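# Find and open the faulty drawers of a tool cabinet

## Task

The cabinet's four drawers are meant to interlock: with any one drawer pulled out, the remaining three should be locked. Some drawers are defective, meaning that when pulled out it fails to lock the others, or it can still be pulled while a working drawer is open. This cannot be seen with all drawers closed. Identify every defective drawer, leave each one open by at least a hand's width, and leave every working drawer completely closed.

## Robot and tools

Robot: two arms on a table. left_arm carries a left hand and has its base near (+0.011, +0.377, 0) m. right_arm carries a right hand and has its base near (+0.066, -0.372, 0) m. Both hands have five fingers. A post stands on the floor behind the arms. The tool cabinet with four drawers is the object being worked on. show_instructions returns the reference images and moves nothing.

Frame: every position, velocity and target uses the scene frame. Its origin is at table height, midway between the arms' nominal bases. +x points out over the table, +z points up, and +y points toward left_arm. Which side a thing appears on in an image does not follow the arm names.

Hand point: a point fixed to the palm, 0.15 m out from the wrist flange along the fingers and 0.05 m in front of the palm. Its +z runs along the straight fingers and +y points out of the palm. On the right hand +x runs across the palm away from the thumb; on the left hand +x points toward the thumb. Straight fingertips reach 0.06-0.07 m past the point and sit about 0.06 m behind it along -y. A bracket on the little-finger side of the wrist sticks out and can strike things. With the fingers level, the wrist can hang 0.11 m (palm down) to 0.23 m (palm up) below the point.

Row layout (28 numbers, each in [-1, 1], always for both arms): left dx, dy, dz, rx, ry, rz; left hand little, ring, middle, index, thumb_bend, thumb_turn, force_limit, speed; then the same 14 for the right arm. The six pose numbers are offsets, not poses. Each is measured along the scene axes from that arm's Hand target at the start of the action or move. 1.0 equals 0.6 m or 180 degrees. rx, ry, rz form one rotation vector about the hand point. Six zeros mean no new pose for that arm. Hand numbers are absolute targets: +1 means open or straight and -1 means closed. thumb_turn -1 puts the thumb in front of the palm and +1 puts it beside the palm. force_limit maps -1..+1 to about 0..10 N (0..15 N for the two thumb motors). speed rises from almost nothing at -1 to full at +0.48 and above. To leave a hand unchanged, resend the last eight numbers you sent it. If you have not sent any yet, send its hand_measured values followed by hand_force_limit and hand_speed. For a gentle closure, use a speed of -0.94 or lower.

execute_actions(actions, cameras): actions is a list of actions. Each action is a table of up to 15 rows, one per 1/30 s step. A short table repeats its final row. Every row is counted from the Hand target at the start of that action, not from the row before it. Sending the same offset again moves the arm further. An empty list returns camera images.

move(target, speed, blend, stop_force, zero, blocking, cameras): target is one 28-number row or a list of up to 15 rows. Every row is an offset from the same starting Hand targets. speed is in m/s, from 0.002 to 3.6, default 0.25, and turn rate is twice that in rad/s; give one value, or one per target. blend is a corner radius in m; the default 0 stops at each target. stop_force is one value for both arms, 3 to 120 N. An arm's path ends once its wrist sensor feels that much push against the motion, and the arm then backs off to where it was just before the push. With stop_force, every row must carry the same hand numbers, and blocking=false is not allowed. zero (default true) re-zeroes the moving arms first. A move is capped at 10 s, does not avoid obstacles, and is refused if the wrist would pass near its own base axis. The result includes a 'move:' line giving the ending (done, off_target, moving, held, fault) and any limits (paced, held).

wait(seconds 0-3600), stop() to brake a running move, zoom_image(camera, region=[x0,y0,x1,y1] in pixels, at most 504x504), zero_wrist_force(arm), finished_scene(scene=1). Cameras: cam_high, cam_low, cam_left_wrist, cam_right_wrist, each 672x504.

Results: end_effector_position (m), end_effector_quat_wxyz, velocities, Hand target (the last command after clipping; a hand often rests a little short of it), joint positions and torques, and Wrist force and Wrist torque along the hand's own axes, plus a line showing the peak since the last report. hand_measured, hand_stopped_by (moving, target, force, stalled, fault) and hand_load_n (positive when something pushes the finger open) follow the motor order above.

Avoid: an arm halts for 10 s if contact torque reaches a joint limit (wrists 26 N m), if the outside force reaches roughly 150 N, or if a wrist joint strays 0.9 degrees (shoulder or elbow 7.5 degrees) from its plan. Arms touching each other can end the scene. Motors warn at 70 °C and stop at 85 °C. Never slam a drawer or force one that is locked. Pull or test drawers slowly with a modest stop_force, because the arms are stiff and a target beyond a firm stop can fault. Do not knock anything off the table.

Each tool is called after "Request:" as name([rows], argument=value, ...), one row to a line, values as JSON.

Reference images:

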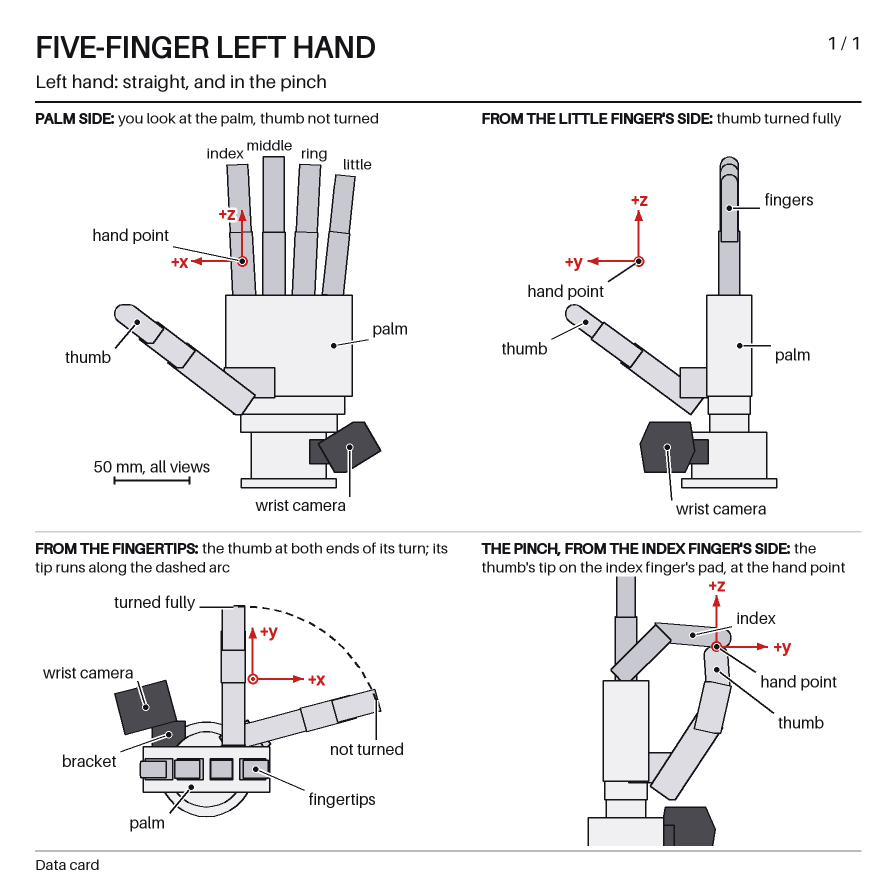

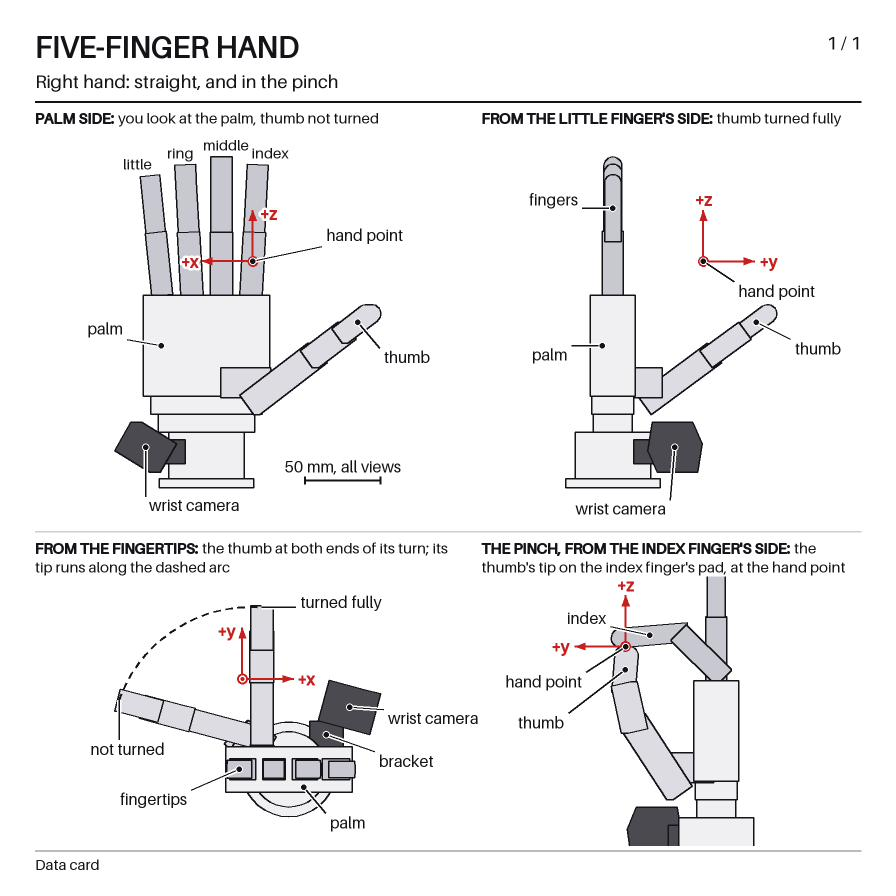

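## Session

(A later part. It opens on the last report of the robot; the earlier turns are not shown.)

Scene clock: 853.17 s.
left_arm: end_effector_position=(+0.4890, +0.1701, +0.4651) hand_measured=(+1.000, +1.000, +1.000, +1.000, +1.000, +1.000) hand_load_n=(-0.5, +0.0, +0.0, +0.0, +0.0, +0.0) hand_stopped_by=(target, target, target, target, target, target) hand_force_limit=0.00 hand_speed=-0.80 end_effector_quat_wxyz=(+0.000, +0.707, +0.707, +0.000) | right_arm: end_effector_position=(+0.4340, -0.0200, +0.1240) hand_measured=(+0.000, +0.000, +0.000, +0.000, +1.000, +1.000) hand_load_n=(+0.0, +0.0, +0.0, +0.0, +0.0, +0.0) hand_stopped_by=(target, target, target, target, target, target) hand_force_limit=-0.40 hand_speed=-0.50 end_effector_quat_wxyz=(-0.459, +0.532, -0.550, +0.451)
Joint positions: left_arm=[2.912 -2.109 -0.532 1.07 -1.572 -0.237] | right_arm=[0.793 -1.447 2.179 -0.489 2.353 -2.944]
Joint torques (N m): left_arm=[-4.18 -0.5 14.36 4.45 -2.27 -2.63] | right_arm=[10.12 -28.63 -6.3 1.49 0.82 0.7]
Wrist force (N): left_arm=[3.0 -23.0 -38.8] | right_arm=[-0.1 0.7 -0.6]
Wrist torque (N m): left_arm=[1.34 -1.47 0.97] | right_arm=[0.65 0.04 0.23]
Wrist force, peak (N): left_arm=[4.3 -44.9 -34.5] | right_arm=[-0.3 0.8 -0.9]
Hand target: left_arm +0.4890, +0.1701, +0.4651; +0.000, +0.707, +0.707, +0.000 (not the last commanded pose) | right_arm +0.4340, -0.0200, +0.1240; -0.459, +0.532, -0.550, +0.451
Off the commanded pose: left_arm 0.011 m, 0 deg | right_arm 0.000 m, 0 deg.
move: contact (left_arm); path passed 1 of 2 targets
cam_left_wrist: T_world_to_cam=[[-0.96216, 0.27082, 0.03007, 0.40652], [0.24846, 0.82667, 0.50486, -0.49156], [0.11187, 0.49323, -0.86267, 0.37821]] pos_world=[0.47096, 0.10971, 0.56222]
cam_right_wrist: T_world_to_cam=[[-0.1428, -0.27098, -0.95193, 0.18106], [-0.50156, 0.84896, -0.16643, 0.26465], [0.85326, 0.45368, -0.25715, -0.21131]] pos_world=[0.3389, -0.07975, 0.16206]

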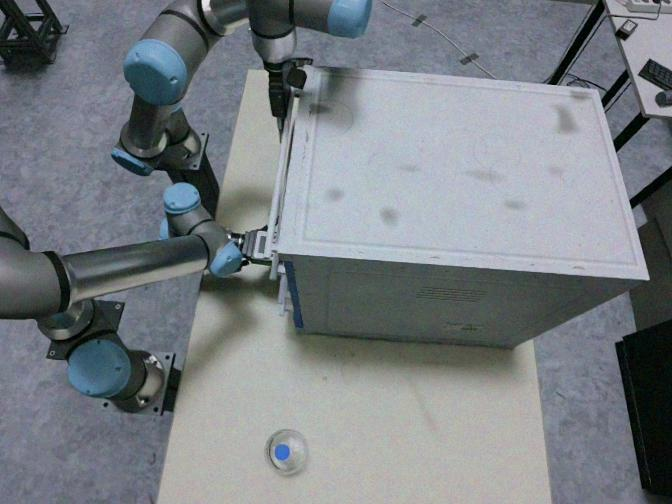

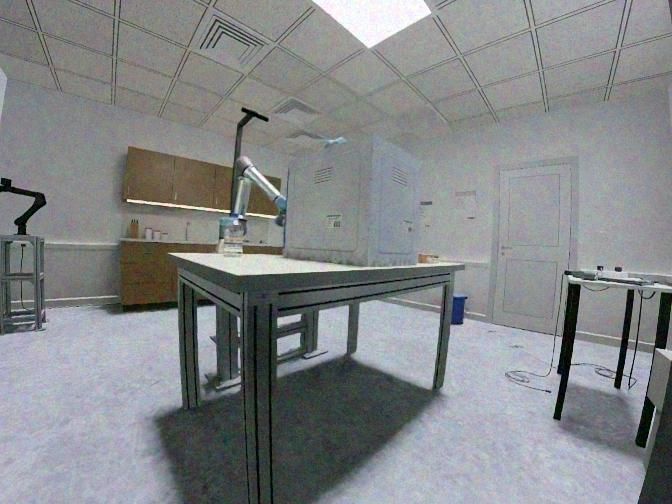

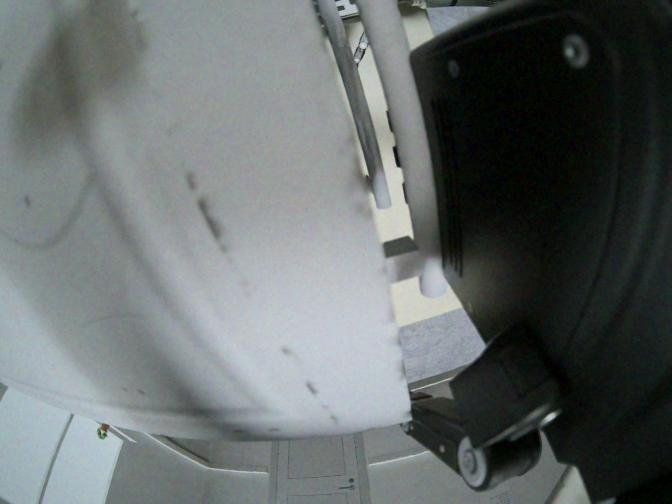

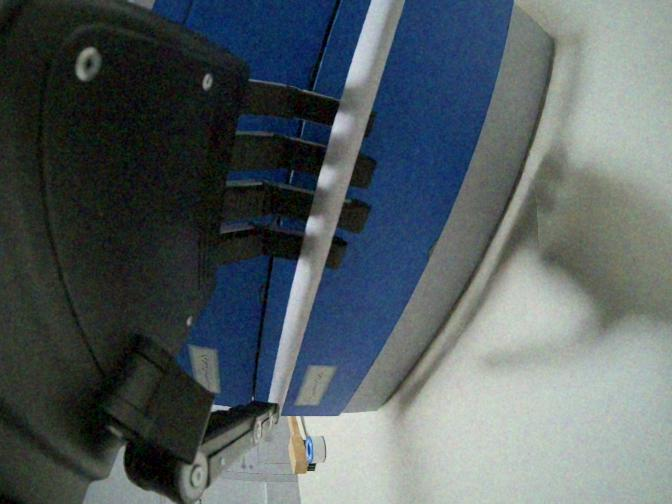

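Request:
move([
  [-0.02,0,0.01,0,0,0,1,1,1,1,1,1,0,-0.8,0,0,0,0,0,0,0,0,0,0,1,1,-0.4,-0.5],
  [-0.2,0,0.03,0,0,0,1,1,1,1,1,1,0,-0.8,0,0,0,0,0,0,0,0,0,0,1,1,-0.4,-0.5],
  [-0.2667,0.2,0.09,0,0,0,1,1,1,1,1,1,0,-0.8,0,0,0,0,0,0,0,0,0,0,1,1,-0.4,-0.5],
], speed=[0.05,0.15,0.2], blend=[0,0.02,0], cameras=["all"])

Request:
zoom_image(camera="cam_high", region=[240, 50, 340, 350])

Scene clock: 866.20 s.
left_arm: end_effector_position=(+0.3290, +0.2900, +0.5191) hand_measured=(+1.000, +1.000, +1.000, +1.000, +1.000, +1.000) hand_load_n=(+0.0, +0.0, +0.0, +0.0, +0.0, +0.0) hand_stopped_by=(target, target, target, target, target, target) hand_force_limit=0.00 hand_speed=-0.80 end_effector_quat_wxyz=(+0.000, +0.707, +0.707, +0.000) | right_arm: end_effector_position=(+0.4340, -0.0200, +0.1240) hand_measured=(+0.000, +0.000, +0.000, +0.000, +1.000, +1.000) hand_load_n=(+0.0, +0.0, +0.0, +0.0, +0.0, -0.5) hand_stopped_by=(target, target, target, target, target, target) hand_force_limit=-0.40 hand_speed=-0.50 end_effector_quat_wxyz=(-0.459, +0.532, -0.550, +0.451)
Joint positions: left_arm=[3.208 -1.578 -1.081 1.088 -1.572 0.059] | right_arm=[0.793 -1.447 2.179 -0.489 2.353 -2.944]
Joint torques (N m): left_arm=[7.57 7.84 22.63 -1.43 -1.49 1.62] | right_arm=[10.81 -29.16 -6.07 1.58 0.76 0.77]
Wrist force (N): left_arm=[0.6 0.5 0.4] | right_arm=[-0.3 0.5 -0.6]
Wrist torque (N m): left_arm=[0.19 -0.04 0.19] | right_arm=[0.63 0.08 0.21]
Wrist force, peak (N): left_arm=[3.5 -24.3 -41.0] | right_arm=[-0.3 0.7 -0.9]
Hand target: left_arm +0.3290, +0.2901, +0.5191; +0.000, +0.707, +0.707, +0.000 | right_arm +0.4340, -0.0200, +0.1240; -0.459, +0.532, -0.550, +0.451
Off the commanded pose: left_arm 0.000 m, 0 deg | right_arm 0.000 m, 0 deg.
move: done
cam_left_wrist: T_world_to_cam=[[-0.96221, 0.27064, 0.03015, 0.21848], [0.24837, 0.82679, 0.50471, -0.57809], [0.11167, 0.49312, -0.86276, 0.3837]] pos_world=[0.31096, 0.22961, 0.61622]
cam_right_wrist: T_world_to_cam=[[-0.1428, -0.27098, -0.95193, 0.18106], [-0.50156, 0.84896, -0.16643, 0.26465], [0.85326, 0.45368, -0.25715, -0.21131]] pos_world=[0.3389, -0.07975, 0.16206]

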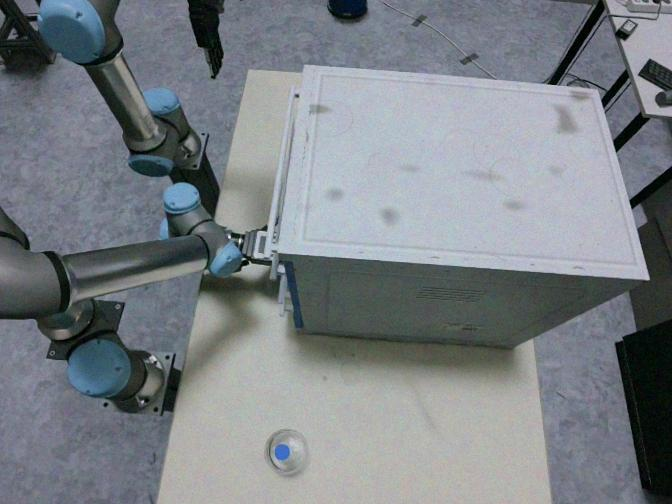

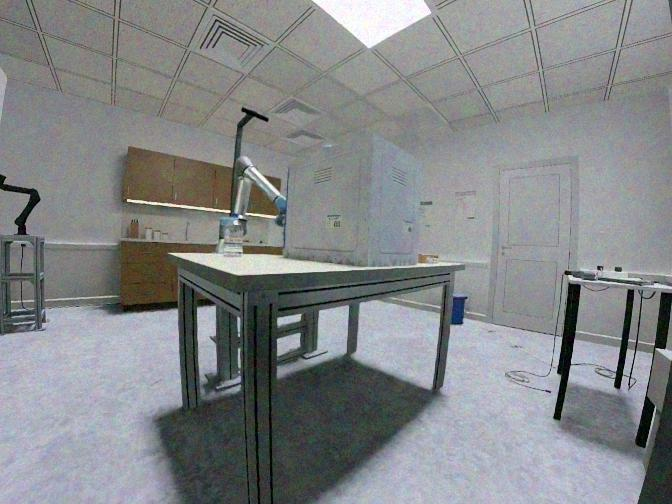

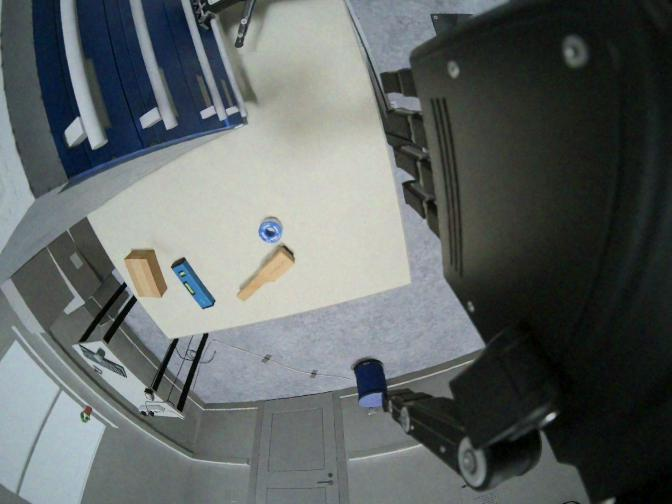

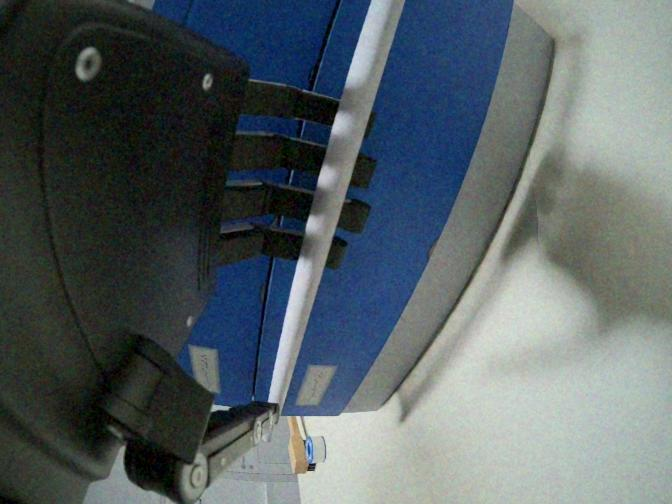

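Scaled by 1.680 from the camera's image (finer frame: 960x720).

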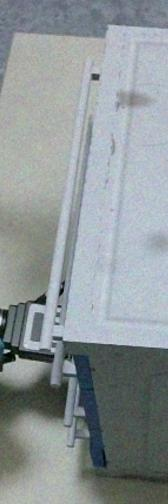

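Request:
move([
  [0,0,0,0,0,0,1,1,1,1,1,1,0,-0.8,-0.045,0,0,0,0,0,0,0,0,0,1,1,-0.4,-0.5],
  [0,0,0,0,0,0,1,1,1,1,1,1,0,-0.8,-0.19,0,0,0,0,0,0,0,0,0,1,1,-0.4,-0.5],
], speed=[0.01,0.03], blend=0.005, stop_force=38, cameras=["cam_high","cam_left_wrist","cam_right_wrist"])

Scene clock: 873.93 s.
left_arm: end_effector_position=(+0.3290, +0.2901, +0.5191) hand_measured=(+1.000, +1.000, +1.000, +1.000, +1.000, +1.000) hand_load_n=(+0.0, +0.0, +0.0, +0.0, +0.0, +0.0) hand_stopped_by=(target, target, target, target, target, target) hand_force_limit=0.00 hand_speed=-0.80 end_effector_quat_wxyz=(+0.000, +0.707, +0.707, +0.000) | right_arm: end_effector_position=(+0.4289, -0.0200, +0.1241) hand_measured=(+0.002, +0.002, +0.000, +0.000, +1.000, +1.000) hand_load_n=(+8.5, +9.5, +5.5, +7.0, +0.0, +0.0) hand_stopped_by=(target, target, target, target, target, target) hand_force_limit=-0.40 hand_speed=-0.50 end_effector_quat_wxyz=(-0.459, +0.532, -0.550, +0.452)
Joint positions: left_arm=[3.208 -1.578 -1.081 1.088 -1.572 0.06] | right_arm=[0.804 -1.451 2.183 -0.487 2.364 -2.94]
Joint torques (N m): left_arm=[5 3.09 23.17 -3.37 -1.47 1.32] | right_arm=[-1.38 -15.23 -19.72 0.66 -0.53 -1.96]
Wrist force (N): left_arm=[0.7 0.3 0.2] | right_arm=[-2.7 1.4 36.8]
Wrist torque (N m): left_arm=[0.18 -0.06 0.19] | right_arm=[-0.49 -1.16 0.02]
Wrist force, peak (N): left_arm=[0.9 0.6 0.3] | right_arm=[-2.6 4.4 44.7]
Hand target: left_arm +0.3290, +0.2901, +0.5191; +0.000, +0.707, +0.707, +0.000 | right_arm +0.4289, -0.0200, +0.1241; -0.459, +0.532, -0.550, +0.452 (not the last commanded pose)
Off the commanded pose: left_arm 0.000 m, 0 deg | right_arm 0.109 m, 0 deg.
move: contact (right_arm); path passed 0 of 2 targets
cam_left_wrist: T_world_to_cam=[[-0.96217, 0.27077, 0.03015, 0.21841], [0.24847, 0.82668, 0.50484, -0.57826], [0.11177, 0.49324, -0.86269, 0.38355]] pos_world=[0.31096, 0.22971, 0.61622]
cam_right_wrist: T_world_to_cam=[[-0.14269, -0.27087, -0.95198, 0.18042], [-0.50145, 0.84903, -0.16642, 0.26213], [0.85334, 0.45363, -0.25697, -0.20708]] pos_world=[0.3339, -0.07975, 0.16216]

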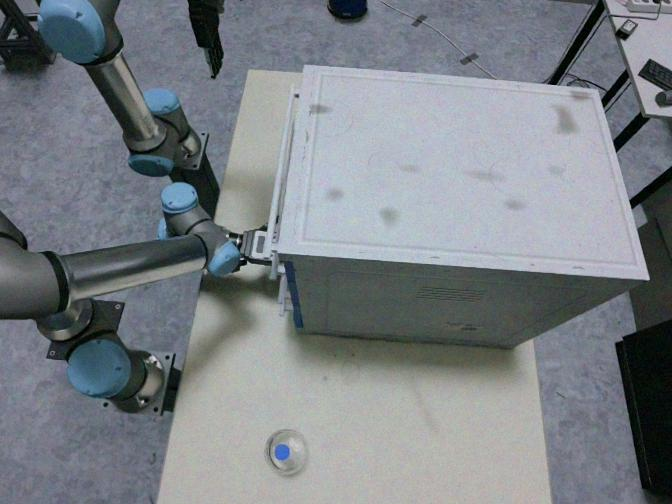

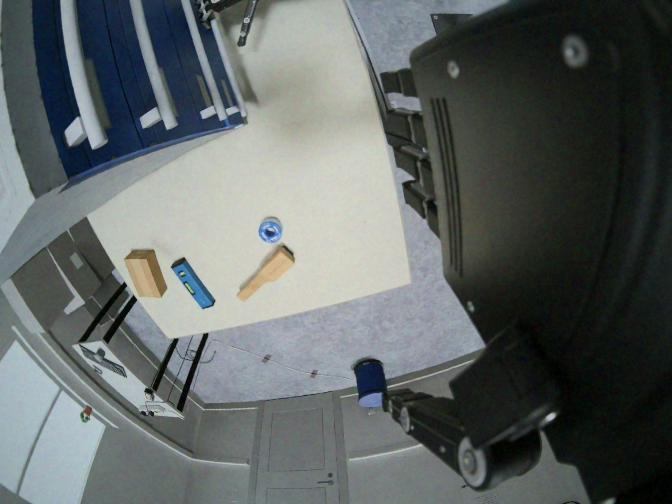

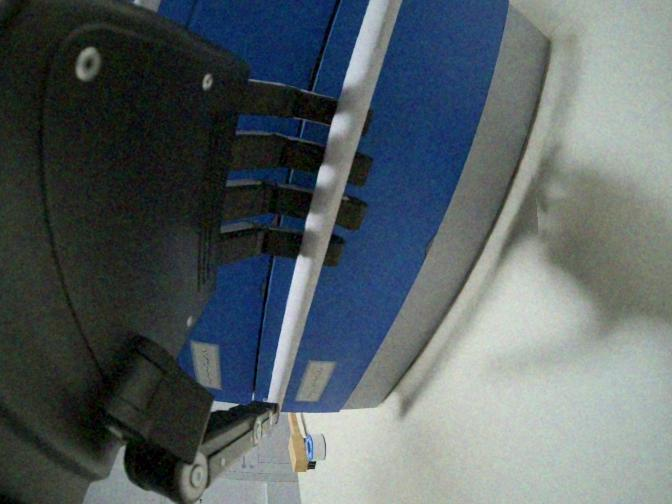

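Request:
zoom_image(camera="cam_high", region=[250, 230, 330, 350])

Request:
zoom_image(camera="cam_high", region=[250, 60, 330, 180])

Request:
zoom_image(camera="cam_left_wrist", region=[0, 0, 300, 220])

Scaled by 4.200 from the camera's image (finer frame: 960x720).

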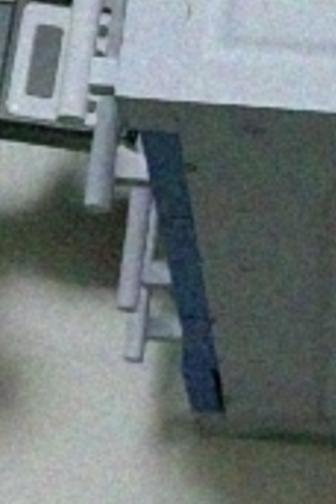

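Scaled by 4.200 from the camera's image (finer frame: 960x720).

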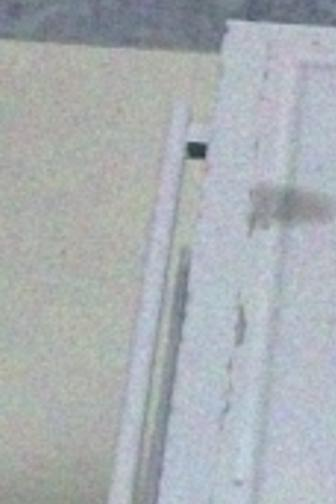

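Scaled by 1.680 from the camera's image (finer frame: 960x720).

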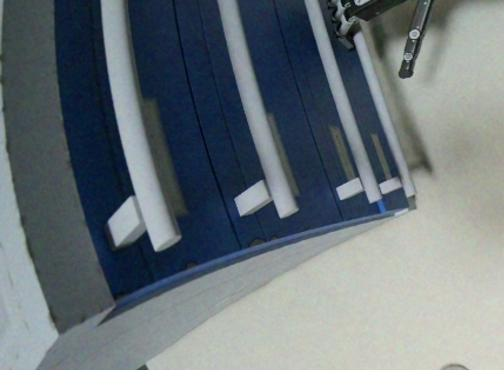

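Request:
move([
  [0.07,-0.2,-0.03,0,-0.111,0,1,1,1,1,1,1,0,-0.8,0.0083,0,0,0,0,0,0,0,0,0,1,1,-0.4,-0.5],
  [0.15,-0.2,-0.0452,0,-0.111,0,1,1,1,1,1,1,0,-0.8,0.0083,0,0,0,0,0,0,0,0,0,1,1,-0.4,-0.5],
], speed=0.15, blend=[0.02,0])

Request:
move(target=[0.13,0,0,0,0,0,1,1,1,1,1,1,0,-0.8,0,0,0,0,0,0,0,0,0,0,1,1,-0.4,-0.5], speed=0.02, stop_force=45, cameras=["all"])

Scene clock: 913.87 s.
left_arm: end_effector_position=(+0.4190, +0.1700, +0.4919) hand_measured=(+1.000, +1.000, +1.000, +1.000, +1.000, +1.000) hand_load_n=(+0.0, +0.0, +0.0, +0.0, +0.0, +0.0) hand_stopped_by=(target, target, target, target, target, target) hand_force_limit=0.00 hand_speed=-0.80 end_effector_quat_wxyz=(+0.122, +0.697, +0.696, +0.123) | right_arm: end_effector_position=(+0.4339, -0.0200, +0.1241) hand_measured=(+0.000, +0.000, +0.000, +0.000, +1.000, +1.000) hand_load_n=(+0.0, +0.0, +0.0, +0.0, +0.0, -0.5) hand_stopped_by=(target, target, target, target, target, target) hand_force_limit=-0.40 hand_speed=-0.50 end_effector_quat_wxyz=(-0.459, +0.532, -0.550, +0.452)
Joint positions: left_arm=[2.801 -1.727 -1.003 1.489 -1.688 -0.328] | right_arm=[0.793 -1.447 2.179 -0.489 2.354 -2.943]
Joint torques (N m): left_arm=[-3.61 29.02 13.09 -3.14 -1.8 -2.09] | right_arm=[-6.58 -13.21 -24.49 -2.24 -0.08 -1.36]
Wrist force (N): left_arm=[0.7 0.7 -0.1] | right_arm=[-0.3 0.7 -0.9]
Wrist torque (N m): left_arm=[0.13 -0.05 0.12] | right_arm=[0.66 0.08 0.22]
Wrist force, peak (N): left_arm=[0.4 1.9 0.8] | right_arm=[-2.8 1.4 36.9]
Hand target: left_arm +0.4190, +0.1701, +0.4919; +0.122, +0.697, +0.696, +0.123 | right_arm +0.4339, -0.0200, +0.1241; -0.459, +0.532, -0.550, +0.452
Off the commanded pose: left_arm 0.000 m, 0 deg | right_arm 0.000 m, 0 deg.
move: done

Scene clock: 918.63 s.
left_arm: end_effector_position=(+0.4939, +0.1701, +0.4919) hand_measured=(+1.000, +1.000, +1.000, +1.000, +1.000, +1.000) hand_load_n=(+0.0, +0.0, +0.0, +0.0, +0.0, +0.0) hand_stopped_by=(target, target, target, target, target, target) hand_force_limit=0.00 hand_speed=-0.80 end_effector_quat_wxyz=(+0.122, +0.697, +0.696, +0.123) | right_arm: end_effector_position=(+0.4339, -0.0200, +0.1241) hand_measured=(+0.000, +0.000, +0.000, +0.000, +1.000, +1.000) hand_load_n=(+0.0, +0.0, +0.0, +0.0, +0.0, +0.0) hand_stopped_by=(target, target, target, target, target, target) hand_force_limit=-0.40 hand_speed=-0.50 end_effector_quat_wxyz=(-0.459, +0.532, -0.550, +0.452)
Joint positions: left_arm=[2.866 -1.9 -0.779 1.443 -1.667 -0.267] | right_arm=[0.793 -1.447 2.179 -0.489 2.354 -2.943]
Joint torques (N m): left_arm=[-1 27.55 26.23 6.1 -3.37 -2.3] | right_arm=[10.41 -27.53 -7.58 -0.6 0.76 0.69]
Wrist force (N): left_arm=[3.2 -37.8 -10.4] | right_arm=[-0.1 0.6 -0.6]
Wrist torque (N m): left_arm=[-0.15 -0.37 1.21] | right_arm=[0.63 0.05 0.22]
Wrist force, peak (N): left_arm=[4.6 -56.8 -11.8] | right_arm=[-0.2 0.8 -0.9]
Hand target: left_arm +0.4939, +0.1701, +0.4919; +0.122, +0.697, +0.696, +0.123 (not the last commanded pose) | right_arm +0.4339, -0.0200, +0.1241; -0.459, +0.532, -0.550, +0.452
Off the commanded pose: left_arm 0.003 m, 0 deg | right_arm 0.000 m, 0 deg.
move: contact (left_arm)
cam_left_wrist: T_world_to_cam=[[-0.91472, 0.27086, -0.29986, 0.54926], [0.06141, 0.82665, 0.55936, -0.44072], [0.39938, 0.49324, -0.77279, 0.21457]] pos_world=[0.4438, 0.10971, 0.57703]
cam_right_wrist: T_world_to_cam=[[-0.14269, -0.27087, -0.95198, 0.18113], [-0.50145, 0.84903, -0.16642, 0.26464], [0.85334, 0.45363, -0.25697, -0.21135]] pos_world=[0.3389, -0.07975, 0.16216]

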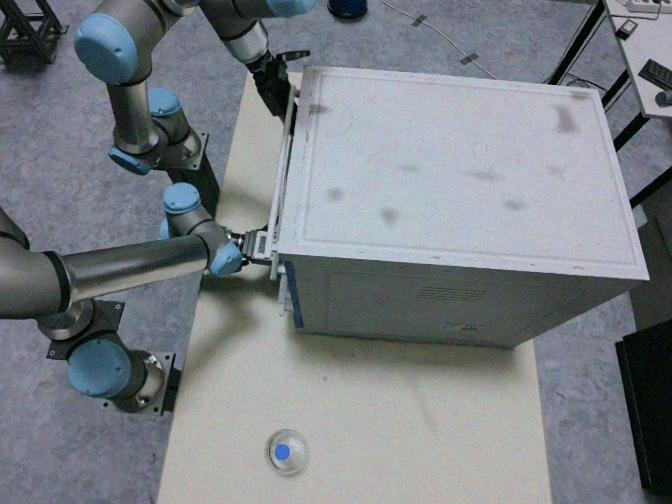

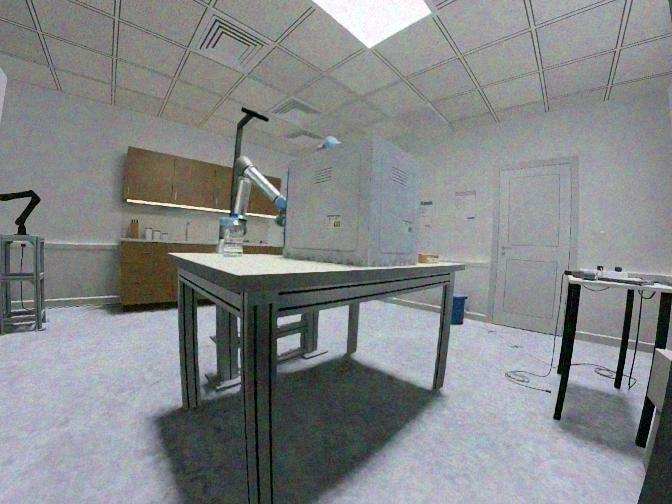

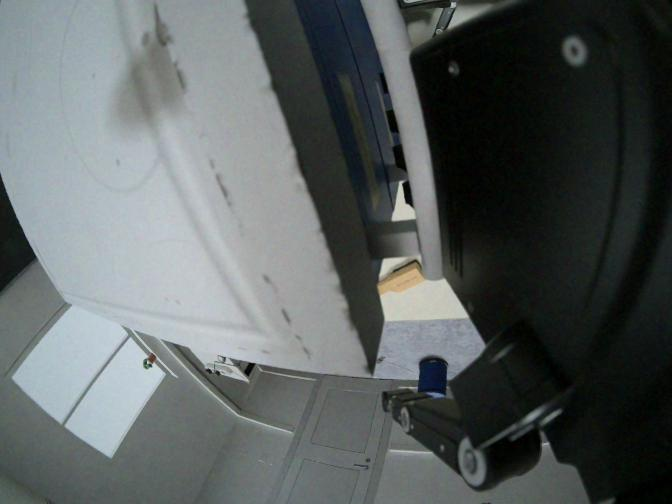

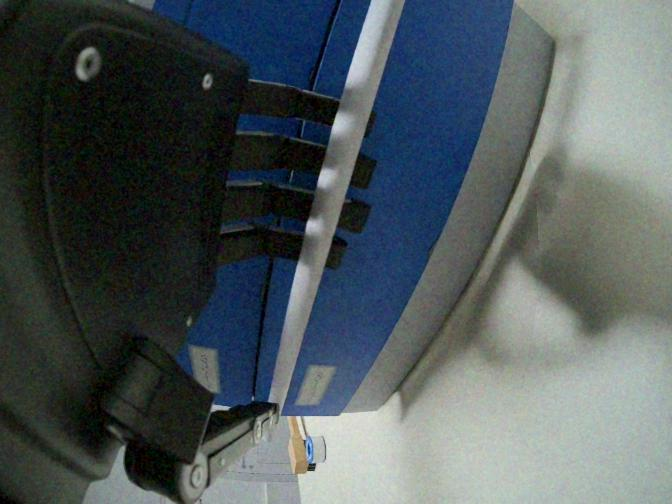

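Request:
move(target=[-0.1,0,0.02,0,0,0,1,1,1,1,1,1,0,-0.8,0,0,0,0,0,0,0,0,0,0,1,1,-0.4,-0.5], speed=0.1)

Request:
move([
  [0,0,0,0,0,0,1,1,1,1,1,1,0,-0.8,-0.045,0,0,0,0,0,0,0,0,0,1,1,-0.4,-0.5],
  [0,0,0,0,0,0,1,1,1,1,1,1,0,-0.8,-0.1,0,0,0,0,0,0,0,0,0,1,1,-0.4,-0.5],
], speed=[0.01,0.03], blend=0.005, stop_force=38, cameras=["cam_high","cam_left_wrist","cam_right_wrist"])

Scene clock: 927.53 s.
left_arm: end_effector_position=(+0.4338, +0.1701, +0.5040) hand_measured=(+1.000, +1.000, +1.000, +1.000, +1.000, +1.000) hand_load_n=(+0.0, +0.0, +0.0, +0.0, +0.0, +0.0) hand_stopped_by=(target, target, target, target, target, target) hand_force_limit=0.00 hand_speed=-0.80 end_effector_quat_wxyz=(+0.122, +0.697, +0.696, +0.123) end_effector_velocity=(+0.002, +0.000, +0.000) end_effector_angular_velocity=(+0.001, -0.002, -0.003) | right_arm: end_effector_position=(+0.4339, -0.0200, +0.1241) hand_measured=(+0.000, +0.000, +0.000, +0.000, +1.000, +1.000) hand_load_n=(+0.0, +0.0, +0.0, +0.0, +0.0, -0.5) hand_stopped_by=(target, target, target, target, target, target) hand_force_limit=-0.40 hand_speed=-0.50 end_effector_quat_wxyz=(-0.459, +0.532, -0.550, +0.452)
Joint positions: left_arm=[2.816 -1.774 -0.913 1.446 -1.684 -0.314] | right_arm=[0.793 -1.447 2.179 -0.489 2.354 -2.943]
Joint velocities: left_arm=[0.002 -0.003 0.004 0.001 0.001 0.006] | right_arm=[within noise]
Joint torques (N m): left_arm=[6.53 13.13 24.41 -0.81 1.48 2.91] | right_arm=[10.37 -28.64 -6.02 0.7 0.74 0.75]
Wrist force (N): left_arm=[0.5 1.0 0.0] | right_arm=[-0.1 0.9 -0.8]
Wrist torque (N m): left_arm=[0.21 -0.02 0.02] | right_arm=[0.69 0.05 0.23]
Wrist force, peak (N): left_arm=[3.4 -38.2 -10.4] | right_arm=[-0.2 0.9 -0.9]
Hand target: left_arm +0.4339, +0.1701, +0.5039; +0.122, +0.697, +0.696, +0.123 | right_arm +0.4339, -0.0200, +0.1241; -0.459, +0.532, -0.550, +0.452
Off the commanded pose: left_arm 0.000 m, 0 deg | right_arm 0.000 m, 0 deg.
move: done

Scene clock: 929.10 s.
left_arm: end_effector_position=(+0.4339, +0.1701, +0.5039) hand_measured=(+1.000, +1.000, +1.000, +1.000, +1.000, +1.000) hand_load_n=(+0.0, +0.0, +0.0, +0.0, -0.5, +0.0) hand_stopped_by=(target, target, target, target, target, target) hand_force_limit=0.00 hand_speed=-0.80 end_effector_quat_wxyz=(+0.122, +0.697, +0.696, +0.123) | right_arm: end_effector_position=(+0.4290, -0.0200, +0.1241) hand_measured=(+0.002, +0.002, +0.000, +0.000, +1.000, +1.000) hand_load_n=(+8.5, +9.0, +5.5, +7.0, +0.0, +0.0) hand_stopped_by=(target, target, target, target, target, target) hand_force_limit=-0.40 hand_speed=-0.50 end_effector_quat_wxyz=(-0.459, +0.532, -0.550, +0.452)
Joint positions: left_arm=[2.816 -1.774 -0.913 1.446 -1.683 -0.314] | right_arm=[0.804 -1.451 2.183 -0.487 2.364 -2.94]
Joint torques (N m): left_arm=[7.45 12.99 19.32 -0.26 1.52 2.51] | right_arm=[-2.14 -14.89 -19.74 0.61 -0.52 -1.96]
Wrist force (N): left_arm=[0.3 0.8 0.1] | right_arm=[-2.8 1.5 35.9]
Wrist torque (N m): left_arm=[0.19 0.02 -0.04] | right_arm=[-0.46 -1.11 0.01]
Wrist force, peak (N): left_arm=[0.8 1.2 -0.3] | right_arm=[-3.1 4.3 43.9]
Hand target: left_arm +0.4339, +0.1701, +0.5039; +0.122, +0.697, +0.696, +0.123 | right_arm +0.4290, -0.0200, +0.1241; -0.459, +0.532, -0.550, +0.452 (not the last commanded pose)
Off the commanded pose: left_arm 0.000 m, 0 deg | right_arm 0.055 m, 0 deg.
move: contact (right_arm); path passed 0 of 2 targets
cam_left_wrist: T_world_to_cam=[[-0.91472, 0.27086, -0.29986, 0.49798], [0.06141, 0.82665, 0.55936, -0.44374], [0.39938, 0.49324, -0.77279, 0.2478]] pos_world=[0.3838, 0.10971, 0.58903]
cam_right_wrist: T_world_to_cam=[[-0.14265, -0.27073, -0.95203, 0.18042], [-0.50138, 0.84909, -0.16633, 0.2621], [0.85339, 0.4536, -0.25686, -0.20712]] pos_world=[0.3339, -0.07975, 0.16216]

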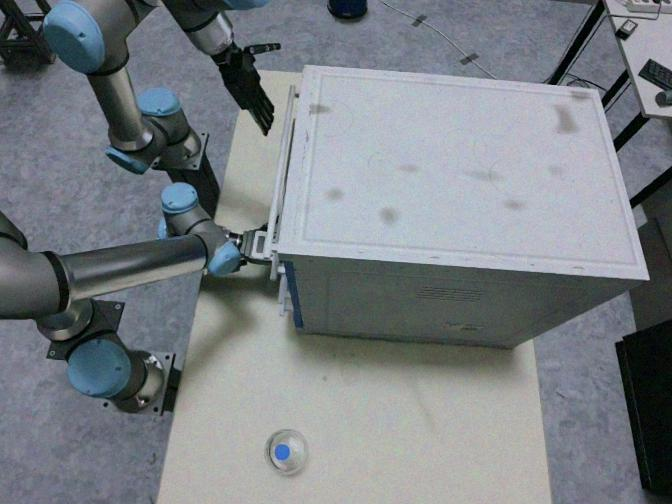

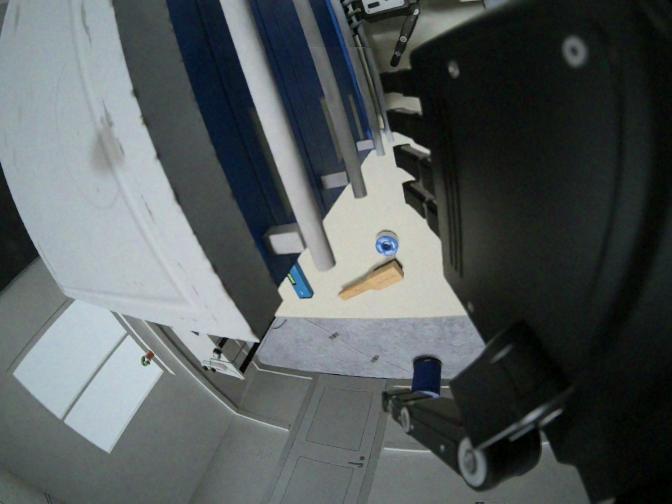

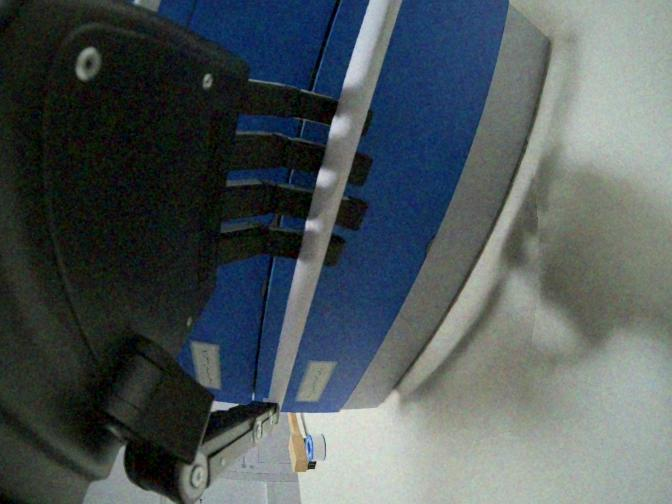

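Request:
zoom_image(camera="cam_left_wrist", region=[180, 0, 440, 280])

Request:
zoom_image(camera="cam_right_wrist", region=[150, 0, 600, 430])

Scaled by 1.800 from the camera's image (finer frame: 960x720).

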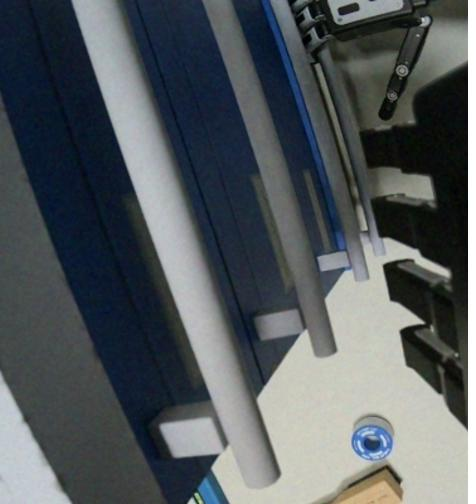

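Scaled by 1.120 from the camera's image (finer frame: 960x720).

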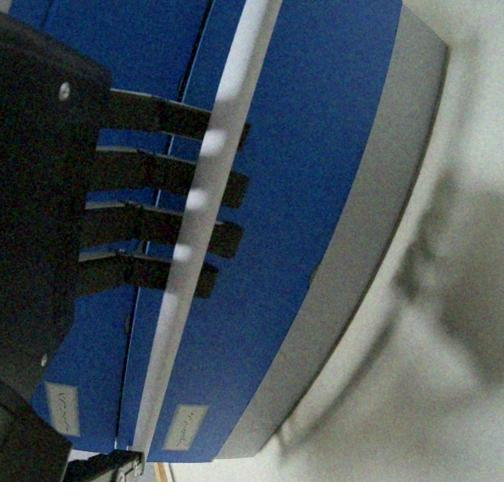

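Request:
move(target=[0,0,0,0,0,0,1,1,1,1,1,1,0,-0.8,0.0083,0,0,0,0,0,0,0,0,0,1,1,-0.4,-0.5], speed=0.03)

Request:
move(target=[0,0,0,0,0,0,1,1,1,1,1,1,0,-0.8,0.04,0,0,0,0,0,0,0,0,0,1,1,-0.4,-0.5], speed=0.012, stop_force=38, cameras=["cam_right_wrist"])

Scene clock: 974.30 s.
left_arm: end_effector_position=(+0.4339, +0.1701, +0.5039) hand_measured=(+1.000, +1.000, +1.000, +1.000, +1.000, +1.000) hand_load_n=(+0.0, +0.0, +0.0, +0.0, +0.0, +0.0) hand_stopped_by=(target, target, target, target, target, target) hand_force_limit=0.00 hand_speed=-0.80 end_effector_quat_wxyz=(+0.122, +0.697, +0.696, +0.123) | right_arm: end_effector_position=(+0.4341, -0.0200, +0.1241) hand_measured=(+0.000, +0.000, +0.000, +0.000, +1.000, +1.000) hand_load_n=(+0.0, -0.5, +0.0, +0.0, +0.0, +0.0) hand_stopped_by=(target, target, target, target, target, target) hand_force_limit=-0.40 hand_speed=-0.50 end_effector_quat_wxyz=(-0.459, +0.532, -0.550, +0.452)
Joint positions: left_arm=[2.816 -1.774 -0.913 1.446 -1.683 -0.314] | right_arm=[0.793 -1.447 2.178 -0.489 2.354 -2.944]
Joint torques (N m): left_arm=[7.61 12.82 15.76 -0.32 1.65 2.27] | right_arm=[12.42 -28.04 -10.83 -1.67 2.28 1.03]
Wrist force (N): left_arm=[0.4 0.9 -0.2] | right_arm=[-0.4 0.6 -0.8]
Wrist torque (N m): left_arm=[0.21 0.00 -0.05] | right_arm=[0.64 0.10 0.21]
Wrist force, peak (N): left_arm=[0.6 1.4 0.1] | right_arm=[-2.8 1.5 36.1]
Hand target: left_arm +0.4339, +0.1701, +0.5039; +0.122, +0.697, +0.696, +0.123 | right_arm +0.4340, -0.0200, +0.1241; -0.459, +0.532, -0.550, +0.452
Off the commanded pose: left_arm 0.000 m, 0 deg | right_arm 0.000 m, 0 deg.
move: done

Scene clock: 976.60 s.
left_arm: end_effector_position=(+0.4339, +0.1701, +0.5039) hand_measured=(+1.000, +1.000, +1.000, +1.000, +1.000, +1.000) hand_load_n=(+0.0, +0.0, +0.0, +0.0, +0.0, +0.0) hand_stopped_by=(target, target, target, target, target, target) hand_force_limit=0.00 hand_speed=-0.80 end_effector_quat_wxyz=(+0.122, +0.697, +0.696, +0.123) | right_arm: end_effector_position=(+0.4488, -0.0200, +0.1241) hand_measured=(+0.000, +0.000, +0.000, +0.000, +1.000, +1.000) hand_load_n=(-2.0, -5.0, -4.0, -9.0, +0.0, -0.5) hand_stopped_by=(target, target, target, target, target, target) hand_force_limit=-0.40 hand_speed=-0.50 end_effector_quat_wxyz=(-0.459, +0.532, -0.550, +0.452)
Joint positions: left_arm=[2.816 -1.774 -0.913 1.446 -1.683 -0.314] | right_arm=[0.761 -1.435 2.164 -0.494 2.323 -2.954]
Joint torques (N m): left_arm=[7.85 12.36 16.51 -0.34 1.73 2.17] | right_arm=[3.04 -25.93 -9.64 -0.62 1.38 1.56]
Wrist force (N): left_arm=[0.6 1.0 -0.3] | right_arm=[1.0 -3.4 -34.7]
Wrist torque (N m): left_arm=[0.23 -0.03 -0.03] | right_arm=[1.68 0.97 0.13]
Wrist force, peak (N): left_arm=[0.7 1.2 -0.2] | right_arm=[1.6 -14.7 -59.4]
Hand target: left_arm +0.4339, +0.1701, +0.5039; +0.122, +0.697, +0.696, +0.123 | right_arm +0.4488, -0.0200, +0.1241; -0.459, +0.532, -0.550, +0.452 (not the last commanded pose)
Off the commanded pose: left_arm 0.000 m, 0 deg | right_arm 0.009 m, 0 deg.
move: contact (right_arm)
cam_right_wrist: T_world_to_cam=[[-0.14264, -0.27074, -0.95203, 0.18324], [-0.50138, 0.84909, -0.16635, 0.27203], [0.85339, 0.4536, -0.25686, -0.22401]] pos_world=[0.3537, -0.07975, 0.16216]

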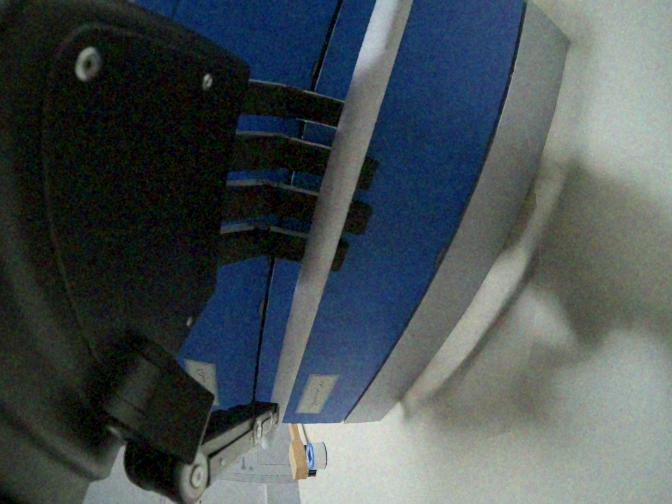

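Now back off and pull D1 again.

Request:
move(target=[0,0,0,0,0,0,1,1,1,1,1,1,0,-0.8,-0.009,0,0,0,0,0,0,0,0,0,1,1,-0.4,-0.5], speed=0.03)

Request:
move([
  [0,0,0,0,0,0,1,1,1,1,1,1,0,-0.8,-0.045,0,0,0,0,0,0,0,0,0,1,1,-0.4,-0.5],
  [0,0,0,0,0,0,1,1,1,1,1,1,0,-0.8,-0.1,0,0,0,0,0,0,0,0,0,1,1,-0.4,-0.5],
], speed=[0.01,0.03], blend=0.005, stop_force=42, cameras=["cam_high","cam_right_wrist"])

Scene clock: 982.90 s.
left_arm: end_effector_position=(+0.4339, +0.1701, +0.5039) hand_measured=(+1.000, +1.000, +1.000, +1.000, +1.000, +1.000) hand_load_n=(+0.0, +0.0, +0.0, +0.0, +0.0, +0.0) hand_stopped_by=(target, target, target, target, target, target) hand_force_limit=0.00 hand_speed=-0.80 end_effector_quat_wxyz=(+0.122, +0.697, +0.696, +0.123) | right_arm: end_effector_position=(+0.4432, -0.0200, +0.1241) hand_measured=(+0.000, +0.000, +0.000, +0.000, +1.000, +1.000) hand_load_n=(+0.0, +0.0, +0.0, +0.0, +0.0, -0.5) hand_stopped_by=(target, target, target, target, target, target) hand_force_limit=-0.40 hand_speed=-0.50 end_effector_quat_wxyz=(-0.459, +0.532, -0.550, +0.451)
Joint positions: left_arm=[2.816 -1.774 -0.913 1.446 -1.683 -0.314] | right_arm=[0.772 -1.44 2.17 -0.492 2.334 -2.95]
Joint torques (N m): left_arm=[8.19 12.36 16.48 -0.37 1.79 1.99] | right_arm=[-11.75 -12.42 -25.18 1.06 -1.44 -1.22]
Wrist force (N): left_arm=[0.4 1.2 0.1] | right_arm=[-0.9 -0.5 -0.7]
Wrist torque (N m): left_arm=[0.24 0.01 -0.05] | right_arm=[0.39 0.19 -0.01]
Wrist force, peak (N): left_arm=[0.5 1.4 0.0] | right_arm=[0.9 -3.3 -34.8]
Hand target: left_arm +0.4339, +0.1701, +0.5039; +0.122, +0.697, +0.696, +0.123 | right_arm +0.4434, -0.0200, +0.1241; -0.459, +0.532, -0.550, +0.452
Off the commanded pose: left_arm 0.000 m, 0 deg | right_arm 0.000 m, 0 deg.
move: done

Scene clock: 987.83 s.
left_arm: end_effector_position=(+0.4339, +0.1701, +0.5039) hand_measured=(+1.000, +1.000, +1.000, +1.000, +1.000, +1.000) hand_load_n=(+0.0, +0.0, +0.0, +0.0, +0.0, +0.0) hand_stopped_by=(target, target, target, target, target, target) hand_force_limit=0.00 hand_speed=-0.80 end_effector_quat_wxyz=(+0.122, +0.697, +0.696, +0.123) | right_arm: end_effector_position=(+0.3834, -0.0200, +0.1241) hand_measured=(+0.000, +0.000, +0.000, +0.000, +1.000, +1.000) hand_load_n=(+1.0, +0.5, +0.0, +0.0, +0.0, -0.5) hand_stopped_by=(target, target, target, target, target, target) hand_force_limit=-0.40 hand_speed=-0.50 end_effector_quat_wxyz=(-0.459, +0.532, -0.550, +0.452)
Joint positions: left_arm=[2.816 -1.774 -0.913 1.446 -1.683 -0.314] | right_arm=[0.915 -1.475 2.214 -0.461 2.472 -2.896]
Joint torques (N m): left_arm=[7.91 12.75 16.34 -0.47 1.58 1.74] | right_arm=[-11.37 -9.54 -26.27 -2.14 -1.26 -1.86]
Wrist force (N): left_arm=[0.4 1.1 -0.1] | right_arm=[0.0 -0.5 0.8]
Wrist torque (N m): left_arm=[0.24 0.00 -0.05] | right_arm=[0.39 0.00 0.06]
Wrist force, peak (N): left_arm=[0.8 1.3 0.0] | right_arm=[-2.2 2.6 15.1]
Hand target: left_arm +0.4339, +0.1701, +0.5039; +0.122, +0.697, +0.696, +0.123 | right_arm +0.3834, -0.0200, +0.1241; -0.459, +0.532, -0.550, +0.452
Off the commanded pose: left_arm 0.000 m, 0 deg | right_arm 0.000 m, 0 deg.
move: done
cam_right_wrist: T_world_to_cam=[[-0.14264, -0.27074, -0.95203, 0.17391], [-0.50138, 0.84909, -0.16635, 0.23924], [0.85339, 0.4536, -0.25686, -0.1682]] pos_world=[0.2883, -0.07975, 0.16216]

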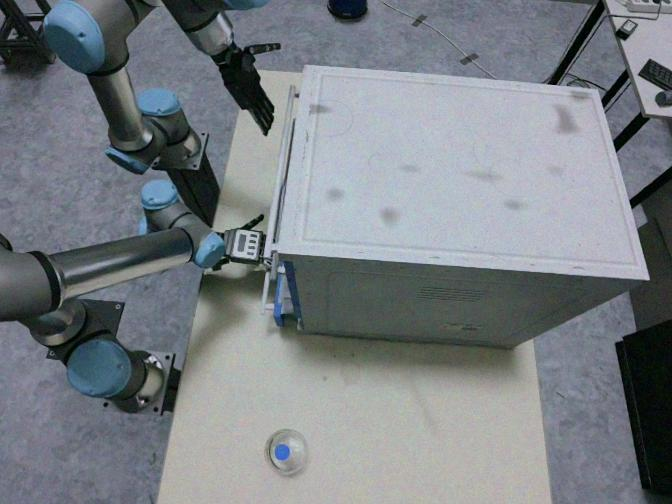

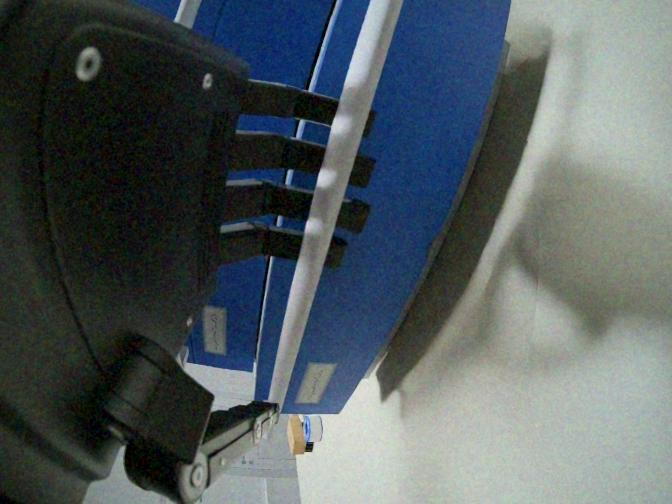

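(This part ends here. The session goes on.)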